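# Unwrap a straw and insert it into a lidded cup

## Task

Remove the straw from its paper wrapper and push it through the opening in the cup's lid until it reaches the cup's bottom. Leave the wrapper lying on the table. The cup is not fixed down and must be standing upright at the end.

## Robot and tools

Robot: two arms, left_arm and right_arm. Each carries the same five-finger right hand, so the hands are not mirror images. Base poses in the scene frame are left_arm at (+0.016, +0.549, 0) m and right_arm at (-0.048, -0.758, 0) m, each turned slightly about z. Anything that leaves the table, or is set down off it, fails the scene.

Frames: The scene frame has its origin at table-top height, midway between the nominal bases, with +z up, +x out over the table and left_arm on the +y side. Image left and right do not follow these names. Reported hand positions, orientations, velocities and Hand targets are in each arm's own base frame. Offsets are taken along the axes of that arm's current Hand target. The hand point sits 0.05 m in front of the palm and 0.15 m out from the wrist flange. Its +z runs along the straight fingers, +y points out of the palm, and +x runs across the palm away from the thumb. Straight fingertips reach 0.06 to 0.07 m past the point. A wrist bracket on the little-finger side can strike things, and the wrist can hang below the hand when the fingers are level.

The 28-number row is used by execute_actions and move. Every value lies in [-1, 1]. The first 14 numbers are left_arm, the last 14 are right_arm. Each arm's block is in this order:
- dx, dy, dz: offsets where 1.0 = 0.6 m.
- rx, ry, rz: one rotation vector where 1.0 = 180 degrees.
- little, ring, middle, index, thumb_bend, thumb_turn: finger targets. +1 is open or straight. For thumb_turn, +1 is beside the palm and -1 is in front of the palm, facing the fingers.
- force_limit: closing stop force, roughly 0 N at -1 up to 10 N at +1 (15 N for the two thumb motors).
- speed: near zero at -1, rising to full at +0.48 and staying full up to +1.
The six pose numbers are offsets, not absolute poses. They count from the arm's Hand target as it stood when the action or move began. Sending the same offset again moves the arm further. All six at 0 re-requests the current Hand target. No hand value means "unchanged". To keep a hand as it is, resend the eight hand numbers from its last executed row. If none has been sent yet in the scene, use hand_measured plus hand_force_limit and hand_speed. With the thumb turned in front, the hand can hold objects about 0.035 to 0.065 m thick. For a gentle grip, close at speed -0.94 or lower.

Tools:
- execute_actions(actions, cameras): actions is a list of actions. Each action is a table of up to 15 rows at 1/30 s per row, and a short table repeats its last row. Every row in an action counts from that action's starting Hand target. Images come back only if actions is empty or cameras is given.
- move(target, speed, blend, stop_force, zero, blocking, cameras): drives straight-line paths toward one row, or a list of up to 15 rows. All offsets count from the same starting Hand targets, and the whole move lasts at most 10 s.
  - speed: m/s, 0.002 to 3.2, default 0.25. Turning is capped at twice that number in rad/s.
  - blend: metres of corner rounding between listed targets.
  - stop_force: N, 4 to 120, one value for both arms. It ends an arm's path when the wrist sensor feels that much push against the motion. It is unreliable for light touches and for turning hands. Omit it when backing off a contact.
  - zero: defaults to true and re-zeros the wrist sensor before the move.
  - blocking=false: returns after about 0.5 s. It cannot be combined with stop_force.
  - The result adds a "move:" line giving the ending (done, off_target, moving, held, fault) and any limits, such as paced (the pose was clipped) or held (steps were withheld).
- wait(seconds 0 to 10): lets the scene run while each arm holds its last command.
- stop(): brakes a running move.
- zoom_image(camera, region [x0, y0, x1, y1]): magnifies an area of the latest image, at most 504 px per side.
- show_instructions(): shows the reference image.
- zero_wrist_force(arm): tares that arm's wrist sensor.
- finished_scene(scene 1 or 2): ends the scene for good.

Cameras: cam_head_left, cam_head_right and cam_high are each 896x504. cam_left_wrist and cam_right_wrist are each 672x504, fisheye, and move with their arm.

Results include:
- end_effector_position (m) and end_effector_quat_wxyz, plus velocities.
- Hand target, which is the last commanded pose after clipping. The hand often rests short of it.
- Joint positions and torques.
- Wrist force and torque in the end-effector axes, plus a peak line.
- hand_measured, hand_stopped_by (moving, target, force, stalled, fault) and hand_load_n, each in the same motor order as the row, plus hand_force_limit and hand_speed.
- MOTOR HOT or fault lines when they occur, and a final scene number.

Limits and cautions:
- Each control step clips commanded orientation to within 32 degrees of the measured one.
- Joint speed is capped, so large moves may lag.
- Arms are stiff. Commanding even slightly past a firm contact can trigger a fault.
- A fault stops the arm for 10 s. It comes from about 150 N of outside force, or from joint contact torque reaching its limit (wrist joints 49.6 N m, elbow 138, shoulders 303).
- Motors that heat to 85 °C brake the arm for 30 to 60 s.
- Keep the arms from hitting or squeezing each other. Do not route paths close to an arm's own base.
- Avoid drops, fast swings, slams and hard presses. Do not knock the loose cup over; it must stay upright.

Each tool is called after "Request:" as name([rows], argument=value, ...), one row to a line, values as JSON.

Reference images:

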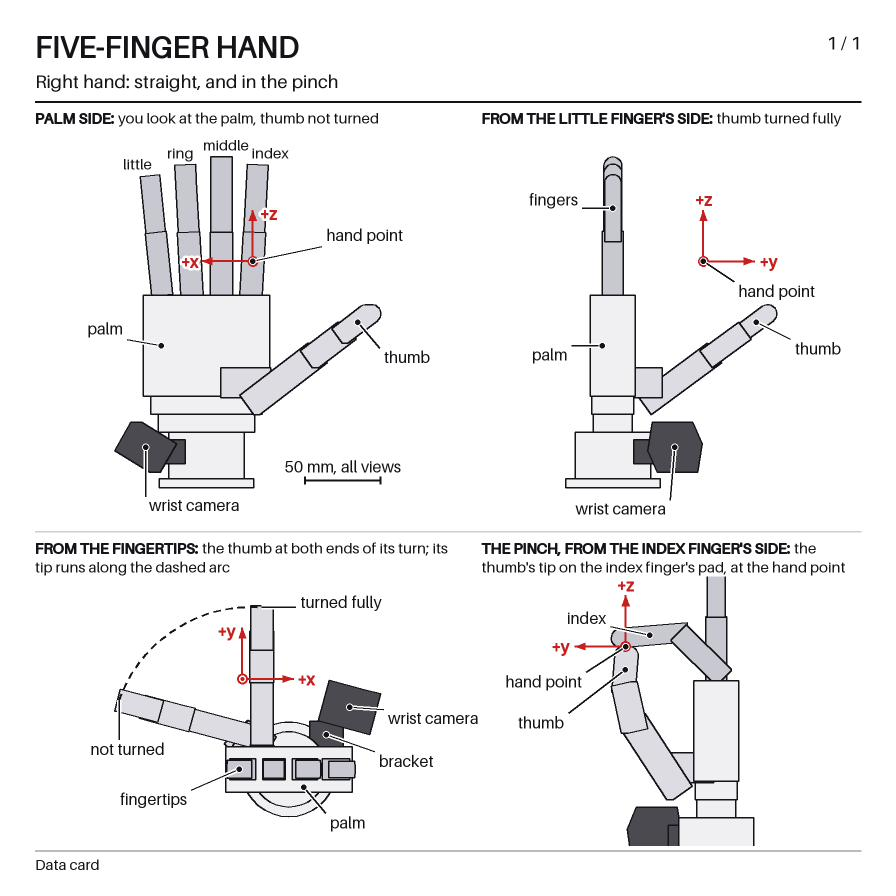

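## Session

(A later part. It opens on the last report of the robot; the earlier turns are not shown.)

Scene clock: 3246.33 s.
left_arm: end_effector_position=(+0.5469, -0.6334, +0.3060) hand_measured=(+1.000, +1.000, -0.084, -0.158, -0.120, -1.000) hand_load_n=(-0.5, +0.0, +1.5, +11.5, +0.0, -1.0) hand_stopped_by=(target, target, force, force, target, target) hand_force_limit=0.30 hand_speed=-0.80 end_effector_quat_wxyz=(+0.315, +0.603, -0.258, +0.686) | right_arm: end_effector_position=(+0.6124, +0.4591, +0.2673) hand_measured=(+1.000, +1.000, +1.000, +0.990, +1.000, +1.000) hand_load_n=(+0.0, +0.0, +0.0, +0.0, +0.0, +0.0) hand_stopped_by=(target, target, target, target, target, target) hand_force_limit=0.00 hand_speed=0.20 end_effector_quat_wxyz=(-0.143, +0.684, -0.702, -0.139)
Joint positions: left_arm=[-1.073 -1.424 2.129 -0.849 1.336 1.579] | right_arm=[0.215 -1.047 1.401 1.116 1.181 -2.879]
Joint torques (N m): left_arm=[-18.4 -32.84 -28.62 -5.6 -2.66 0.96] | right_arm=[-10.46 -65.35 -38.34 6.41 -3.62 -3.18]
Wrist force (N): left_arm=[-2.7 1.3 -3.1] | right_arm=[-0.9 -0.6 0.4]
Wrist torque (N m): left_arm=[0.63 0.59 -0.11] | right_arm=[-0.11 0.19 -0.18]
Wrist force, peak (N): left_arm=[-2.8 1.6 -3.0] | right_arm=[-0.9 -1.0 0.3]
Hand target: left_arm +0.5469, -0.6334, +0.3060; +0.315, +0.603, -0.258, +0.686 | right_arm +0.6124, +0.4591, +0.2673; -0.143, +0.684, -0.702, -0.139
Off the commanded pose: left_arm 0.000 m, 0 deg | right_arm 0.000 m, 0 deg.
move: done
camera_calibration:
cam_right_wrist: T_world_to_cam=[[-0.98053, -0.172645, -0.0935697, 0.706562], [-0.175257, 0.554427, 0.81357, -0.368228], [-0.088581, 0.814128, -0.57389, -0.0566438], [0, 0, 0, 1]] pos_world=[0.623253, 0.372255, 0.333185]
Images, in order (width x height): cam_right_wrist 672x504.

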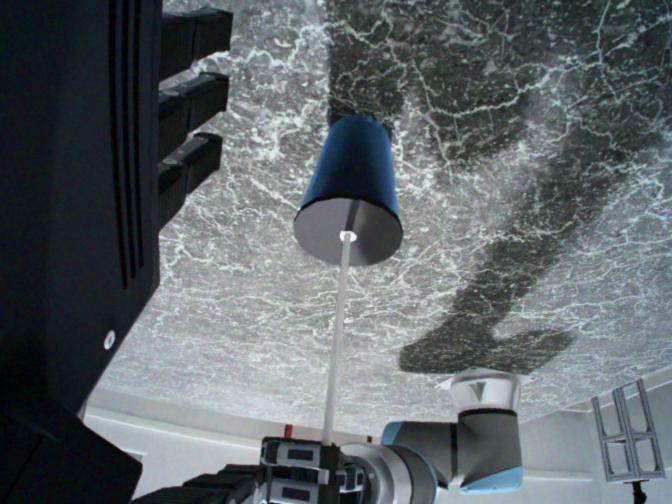

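Request:
move(target=[-0.0825,-0.0022,-0.0116,0,0,0,1,1,-0.6,-0.6,-0.12,-1,0.3,-0.8,0,0,0,0,0,0,1,1,1,0.99,1,1,0.0,0.2], cameras=["cam_right_wrist","cam_head_right"], speed=0.03, stop_force=4)

Request:
zoom_image(camera="cam_right_wrist", region=[250, 100, 450, 400])

Scene clock: 3264.23 s.
left_arm: end_effector_position=(+0.5469, -0.6334, +0.2560) hand_measured=(+1.000, +1.000, -0.084, -0.158, -0.120, -1.000) hand_load_n=(+0.0, -0.5, +1.0, +11.5, -0.5, -1.0) hand_stopped_by=(target, target, force, force, target, target) hand_force_limit=0.30 hand_speed=-0.80 end_effector_quat_wxyz=(+0.315, +0.603, -0.258, +0.686) | right_arm: end_effector_position=(+0.6124, +0.4591, +0.2673) hand_measured=(+1.000, +1.000, +1.000, +0.990, +1.000, +1.000) hand_load_n=(+0.0, -0.5, +0.0, +0.0, +0.0, +0.0) hand_stopped_by=(target, target, target, target, target, target) hand_force_limit=0.00 hand_speed=0.20 end_effector_quat_wxyz=(-0.143, +0.684, -0.702, -0.139)
Joint positions: left_arm=[-1.073 -1.357 2.165 -0.952 1.336 1.579] | right_arm=[0.215 -1.047 1.401 1.116 1.181 -2.879]
Joint torques (N m): left_arm=[18.93 -35.25 -25.23 -5.59 2.47 0.38] | right_arm=[-10.23 -66.15 -38.33 6.25 -3.39 -2.96]
Wrist force (N): left_arm=[-2.1 1.9 -3.0] | right_arm=[-0.8 -0.5 0.1]
Wrist torque (N m): left_arm=[0.63 0.52 -0.08] | right_arm=[-0.07 0.19 -0.17]
Wrist force, peak (N): left_arm=[-2.7 1.3 -3.2] | right_arm=[-1.0 -0.9 0.4]
Hand target: left_arm +0.5469, -0.6334, +0.2560; +0.315, +0.603, -0.258, +0.686 | right_arm +0.6124, +0.4591, +0.2673; -0.143, +0.684, -0.702, -0.139
Off the commanded pose: left_arm 0.000 m, 0 deg | right_arm 0.000 m, 0 deg.
move: done
camera_calibration:
cam_right_wrist: T_world_to_cam=[[-0.98053, -0.172645, -0.0935697, 0.706562], [-0.175257, 0.554427, 0.81357, -0.368228], [-0.088581, 0.814128, -0.57389, -0.0566438], [0, 0, 0, 1]] pos_world=[0.623253, 0.372255, 0.333185]
Images, in order (width x height): cam_head_right 896x504, cam_right_wrist 672x504.

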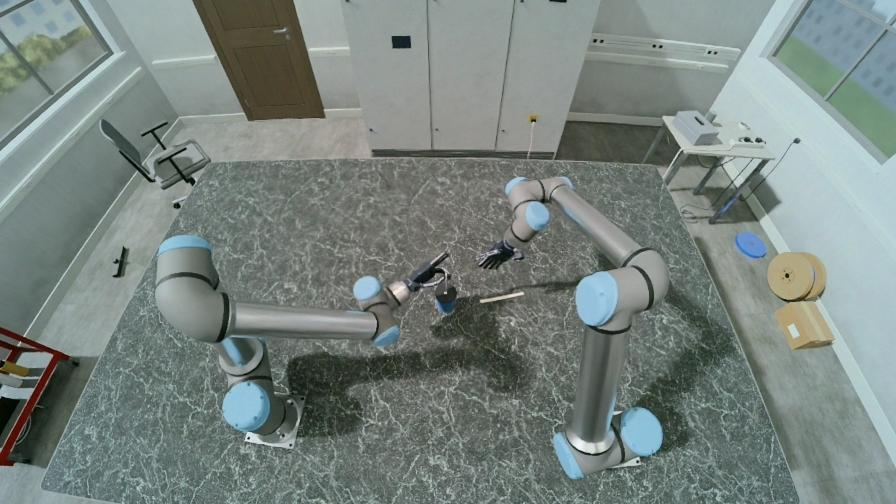

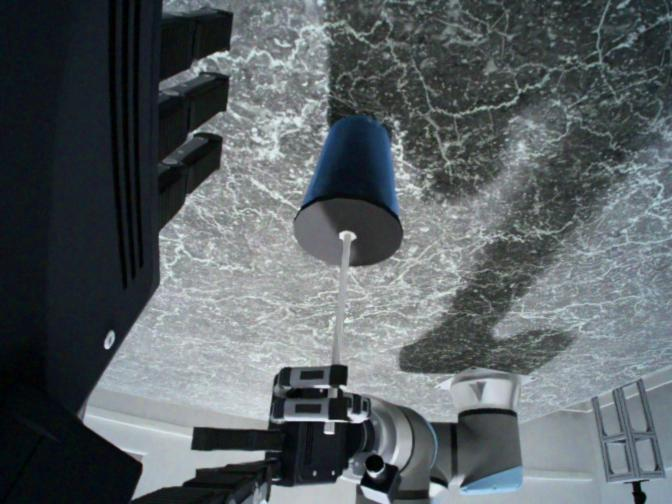

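Scaled by 1.680 from the camera's 672x504 image, which has a finer 960x720 frame.

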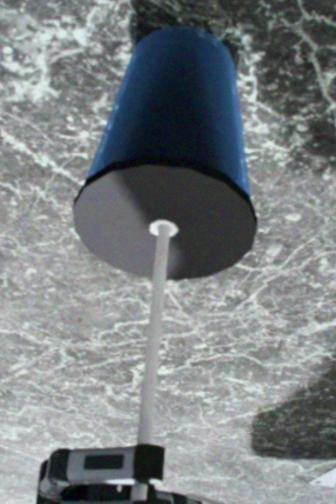

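Request:
move(target=[-0.1485,-0.0039,-0.0209,0,0,0,1,1,-0.6,-0.6,-0.12,-1,0.3,-0.8,0,0,0,0,0,0,1,1,1,0.99,1,1,0.0,0.2], cameras=["cam_right_wrist","cam_head_right"], speed=0.025, stop_force=4)

Request:
zoom_image(camera="cam_right_wrist", region=[250, 100, 450, 400])

Scene clock: 3283.73 s.
left_arm: end_effector_position=(+0.5469, -0.6333, +0.1860) hand_measured=(+1.000, +1.000, -0.086, -0.158, -0.120, -1.000) hand_load_n=(+0.0, +0.0, +0.5, +10.5, -0.5, -1.5) hand_stopped_by=(target, target, force, force, target, target) hand_force_limit=0.30 hand_speed=-0.80 end_effector_quat_wxyz=(+0.315, +0.603, -0.258, +0.686) | right_arm: end_effector_position=(+0.6124, +0.4591, +0.2673) hand_measured=(+1.000, +1.000, +1.000, +0.990, +1.000, +1.000) hand_load_n=(+0.0, +0.0, -0.5, +0.0, +0.0, +0.0) hand_stopped_by=(target, target, target, target, target, target) hand_force_limit=0.00 hand_speed=0.20 end_effector_quat_wxyz=(-0.143, +0.684, -0.702, -0.139)
Joint positions: left_arm=[-1.073 -1.249 2.202 -1.096 1.336 1.579] | right_arm=[0.215 -1.047 1.401 1.116 1.181 -2.879]
Joint torques (N m): left_arm=[19.33 -63.2 -33.95 0 2.33 -0.94] | right_arm=[-10.82 -65.45 -38.24 6.32 -3.1 -2.83]
Wrist force (N): left_arm=[-2.9 1.4 -2.5] | right_arm=[-0.8 -0.9 0.1]
Wrist torque (N m): left_arm=[0.56 0.59 -0.13] | right_arm=[-0.14 0.20 -0.18]
Wrist force, peak (N): left_arm=[5.1 1.1 -1.0] | right_arm=[-1.1 -1.1 0.1]
Hand target: left_arm +0.5469, -0.6333, +0.1860; +0.315, +0.603, -0.258, +0.686 (not the last commanded pose) | right_arm +0.6124, +0.4591, +0.2673; -0.143, +0.684, -0.702, -0.139
Off the commanded pose: left_arm 0.020 m, 0 deg | right_arm 0.000 m, 0 deg.
move: contact (left_arm)
camera_calibration:
cam_right_wrist: T_world_to_cam=[[-0.98053, -0.172645, -0.0935697, 0.706562], [-0.175257, 0.554427, 0.81357, -0.368228], [-0.088581, 0.814128, -0.57389, -0.0566438], [0, 0, 0, 1]] pos_world=[0.623253, 0.372255, 0.333185]
Images, in order (width x height): cam_head_right 896x504, cam_right_wrist 672x504.

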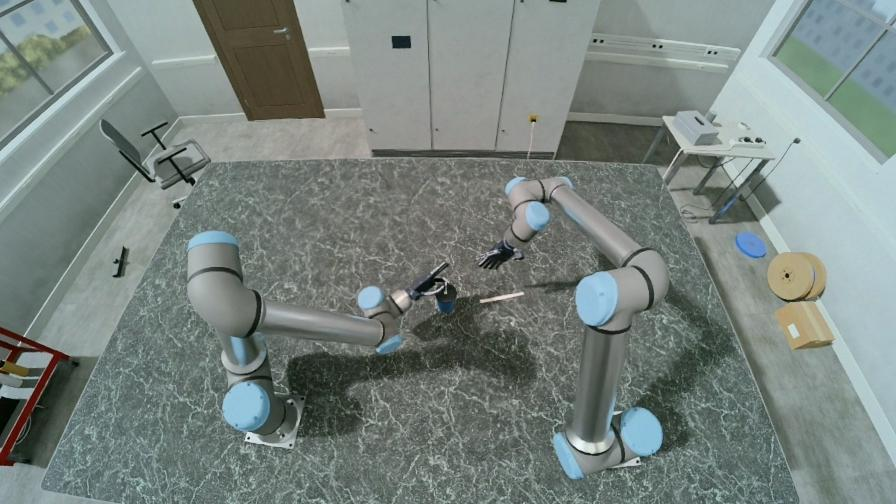

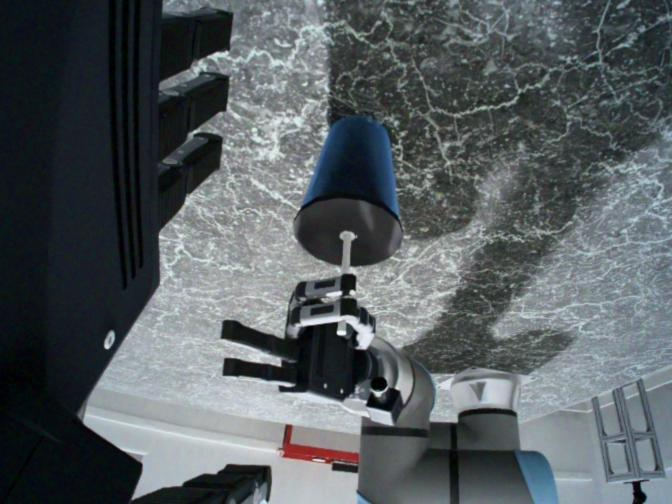

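Scaled by 1.680 from the camera's 672x504 image, which has a finer 960x720 frame.

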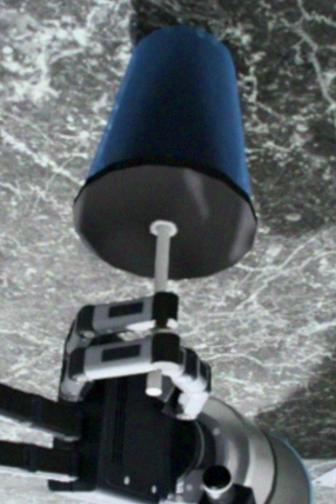

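Request:
move([
  [0,0,0,0,0,0,1,1,0.2,0.2,-0.12,-1,0.3,-0.7,0,0,0,0,0,0,1,1,1,0.99,1,1,0.0,0.2],
  [0,0,0,0,0,0,1,1,1,1,1,-1,0.3,-0.3,0,0,0,0,0,0,1,1,1,0.99,1,1,0.0,0.2],
  [0,-0.18,0,0,0,0,1,1,1,1,1,-1,0.3,-0.3,0,0,0,0,0,0,1,1,1,0.99,1,1,0.0,0.2],
  [0.16,-0.2,0.0,0,0,0,1,1,1,1,1,-1,0.3,-0.3,0,0,0,0,0,0,1,1,1,0.99,1,1,0.0,0.2],
], cameras=["all"], speed=0.08)

Request:
zoom_image(camera="cam_right_wrist", region=[250, 100, 450, 400])

Request:
zoom_image(camera="cam_head_right", region=[400, 230, 540, 330])

Scene clock: 3319.00 s.
left_arm: end_effector_position=(+0.6291, -0.5417, +0.2778) hand_measured=(+1.000, +1.000, +1.000, +1.000, +1.000, -1.000) hand_load_n=(+0.0, +0.0, +0.0, +0.0, +0.0, +0.5) hand_stopped_by=(target, target, target, target, target, target) hand_force_limit=0.30 hand_speed=-0.30 end_effector_quat_wxyz=(+0.315, +0.603, -0.258, +0.686) | right_arm: end_effector_position=(+0.6124, +0.4591, +0.2673) hand_measured=(+1.000, +1.000, +1.000, +0.990, +1.000, +1.000) hand_load_n=(+0.0, +0.0, +0.0, +0.0, +0.0, +0.0) hand_stopped_by=(target, target, target, target, target, target) hand_force_limit=0.00 hand_speed=0.20 end_effector_quat_wxyz=(-0.143, +0.684, -0.702, -0.139)
Joint positions: left_arm=[-0.854 -1.373 2.132 -0.899 1.553 1.548] | right_arm=[0.215 -1.047 1.401 1.116 1.181 -2.879]
Joint torques (N m): left_arm=[22.94 -60.55 -40.79 -0.2 3.23 -1.88] | right_arm=[-9.64 -66.6 -38.15 6.33 -2.97 -2.49]
Wrist force (N): left_arm=[-2.6 1.2 -2.9] | right_arm=[-0.8 -0.8 0.7]
Wrist torque (N m): left_arm=[0.54 0.61 -0.13] | right_arm=[-0.14 0.17 -0.17]
Wrist force, peak (N): left_arm=[-3.5 1.7 -2.7] | right_arm=[-1.0 -1.0 0.1]
Hand target: left_arm +0.6291, -0.5416, +0.2780; +0.315, +0.603, -0.258, +0.686 | right_arm +0.6124, +0.4591, +0.2673; -0.143, +0.684, -0.702, -0.139
Off the commanded pose: left_arm 0.000 m, 0 deg | right_arm 0.000 m, 0 deg.
move: done
camera_calibration:
cam_left_wrist: T_world_to_cam=[[-0.738595, -0.624072, 0.254973, 0.0564585], [-0.447644, 0.171207, -0.877669, 0.61105], [0.504075, -0.76238, -0.405814, -0.502584], [0, 0, 0, 1]] pos_world=[0.568573, -0.452542, 0.317949]
cam_right_wrist: T_world_to_cam=[[-0.98053, -0.172645, -0.0935697, 0.706562], [-0.175257, 0.554427, 0.81357, -0.368228], [-0.088581, 0.814128, -0.57389, -0.0566438], [0, 0, 0, 1]] pos_world=[0.623253, 0.372255, 0.333185]

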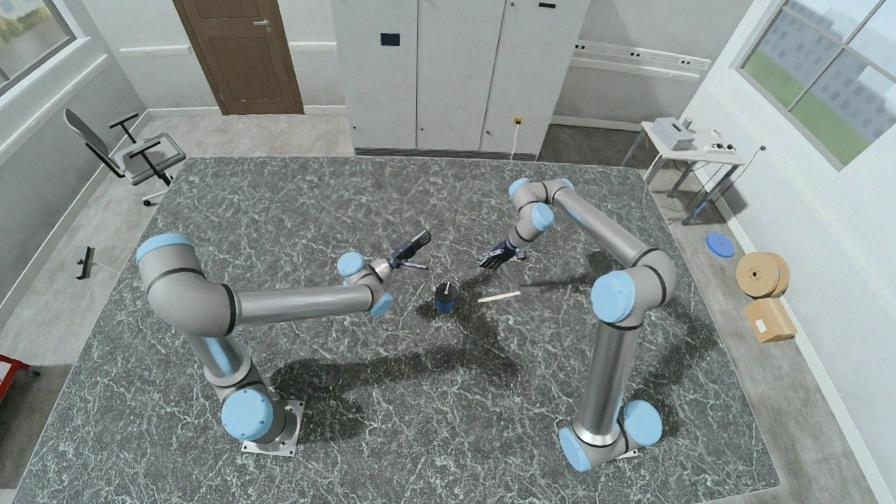

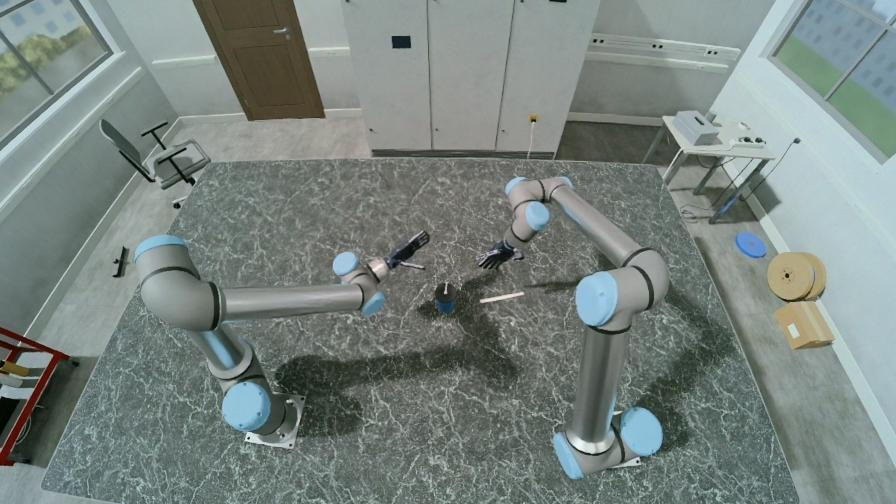

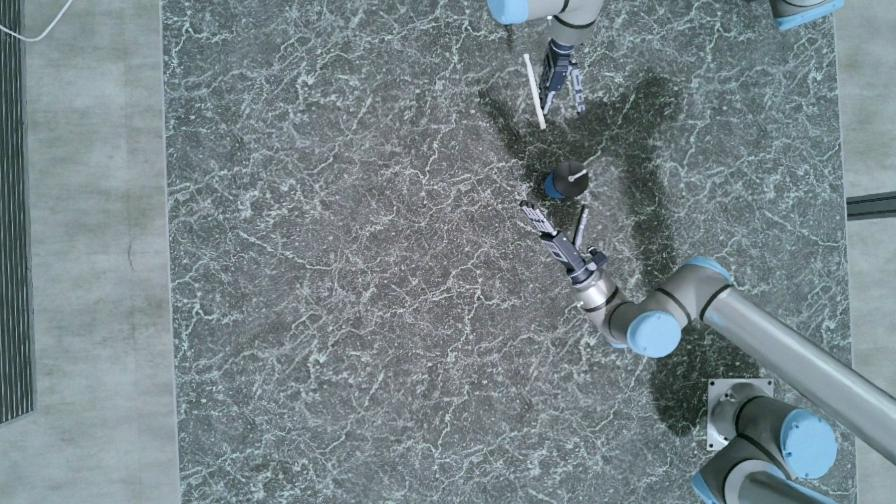

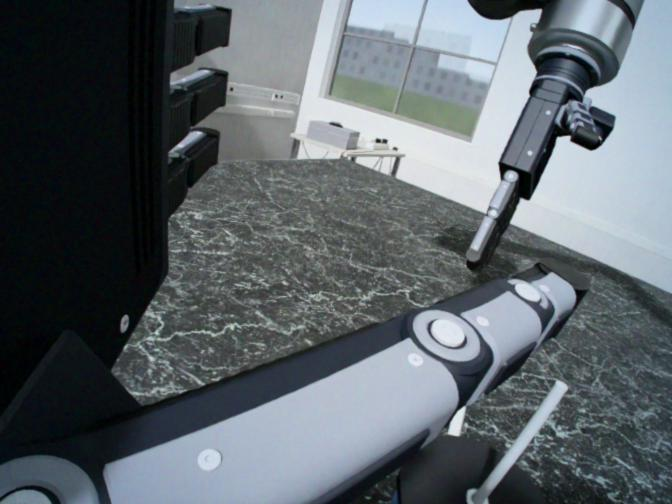

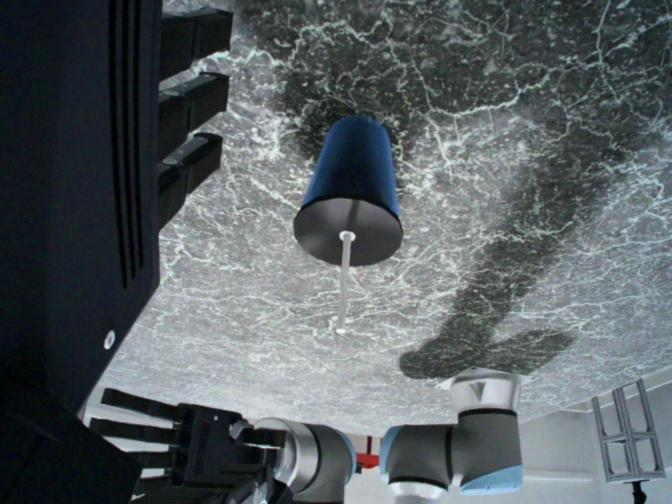

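Scaled by 1.680 from the camera's 672x504 image, which has a finer 960x720 frame.

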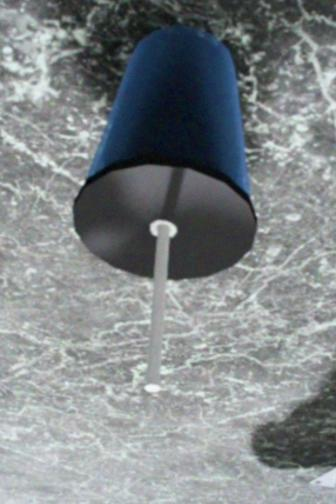

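Scaled by 3.600 from the camera's 896x504 image, which has a finer 1280x720 frame.

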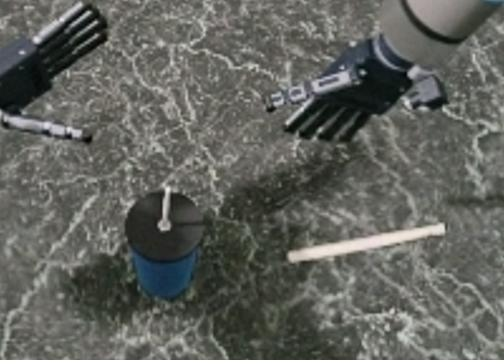

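Request:
finished_scene(scene=1)

The scene is finished: the task was done.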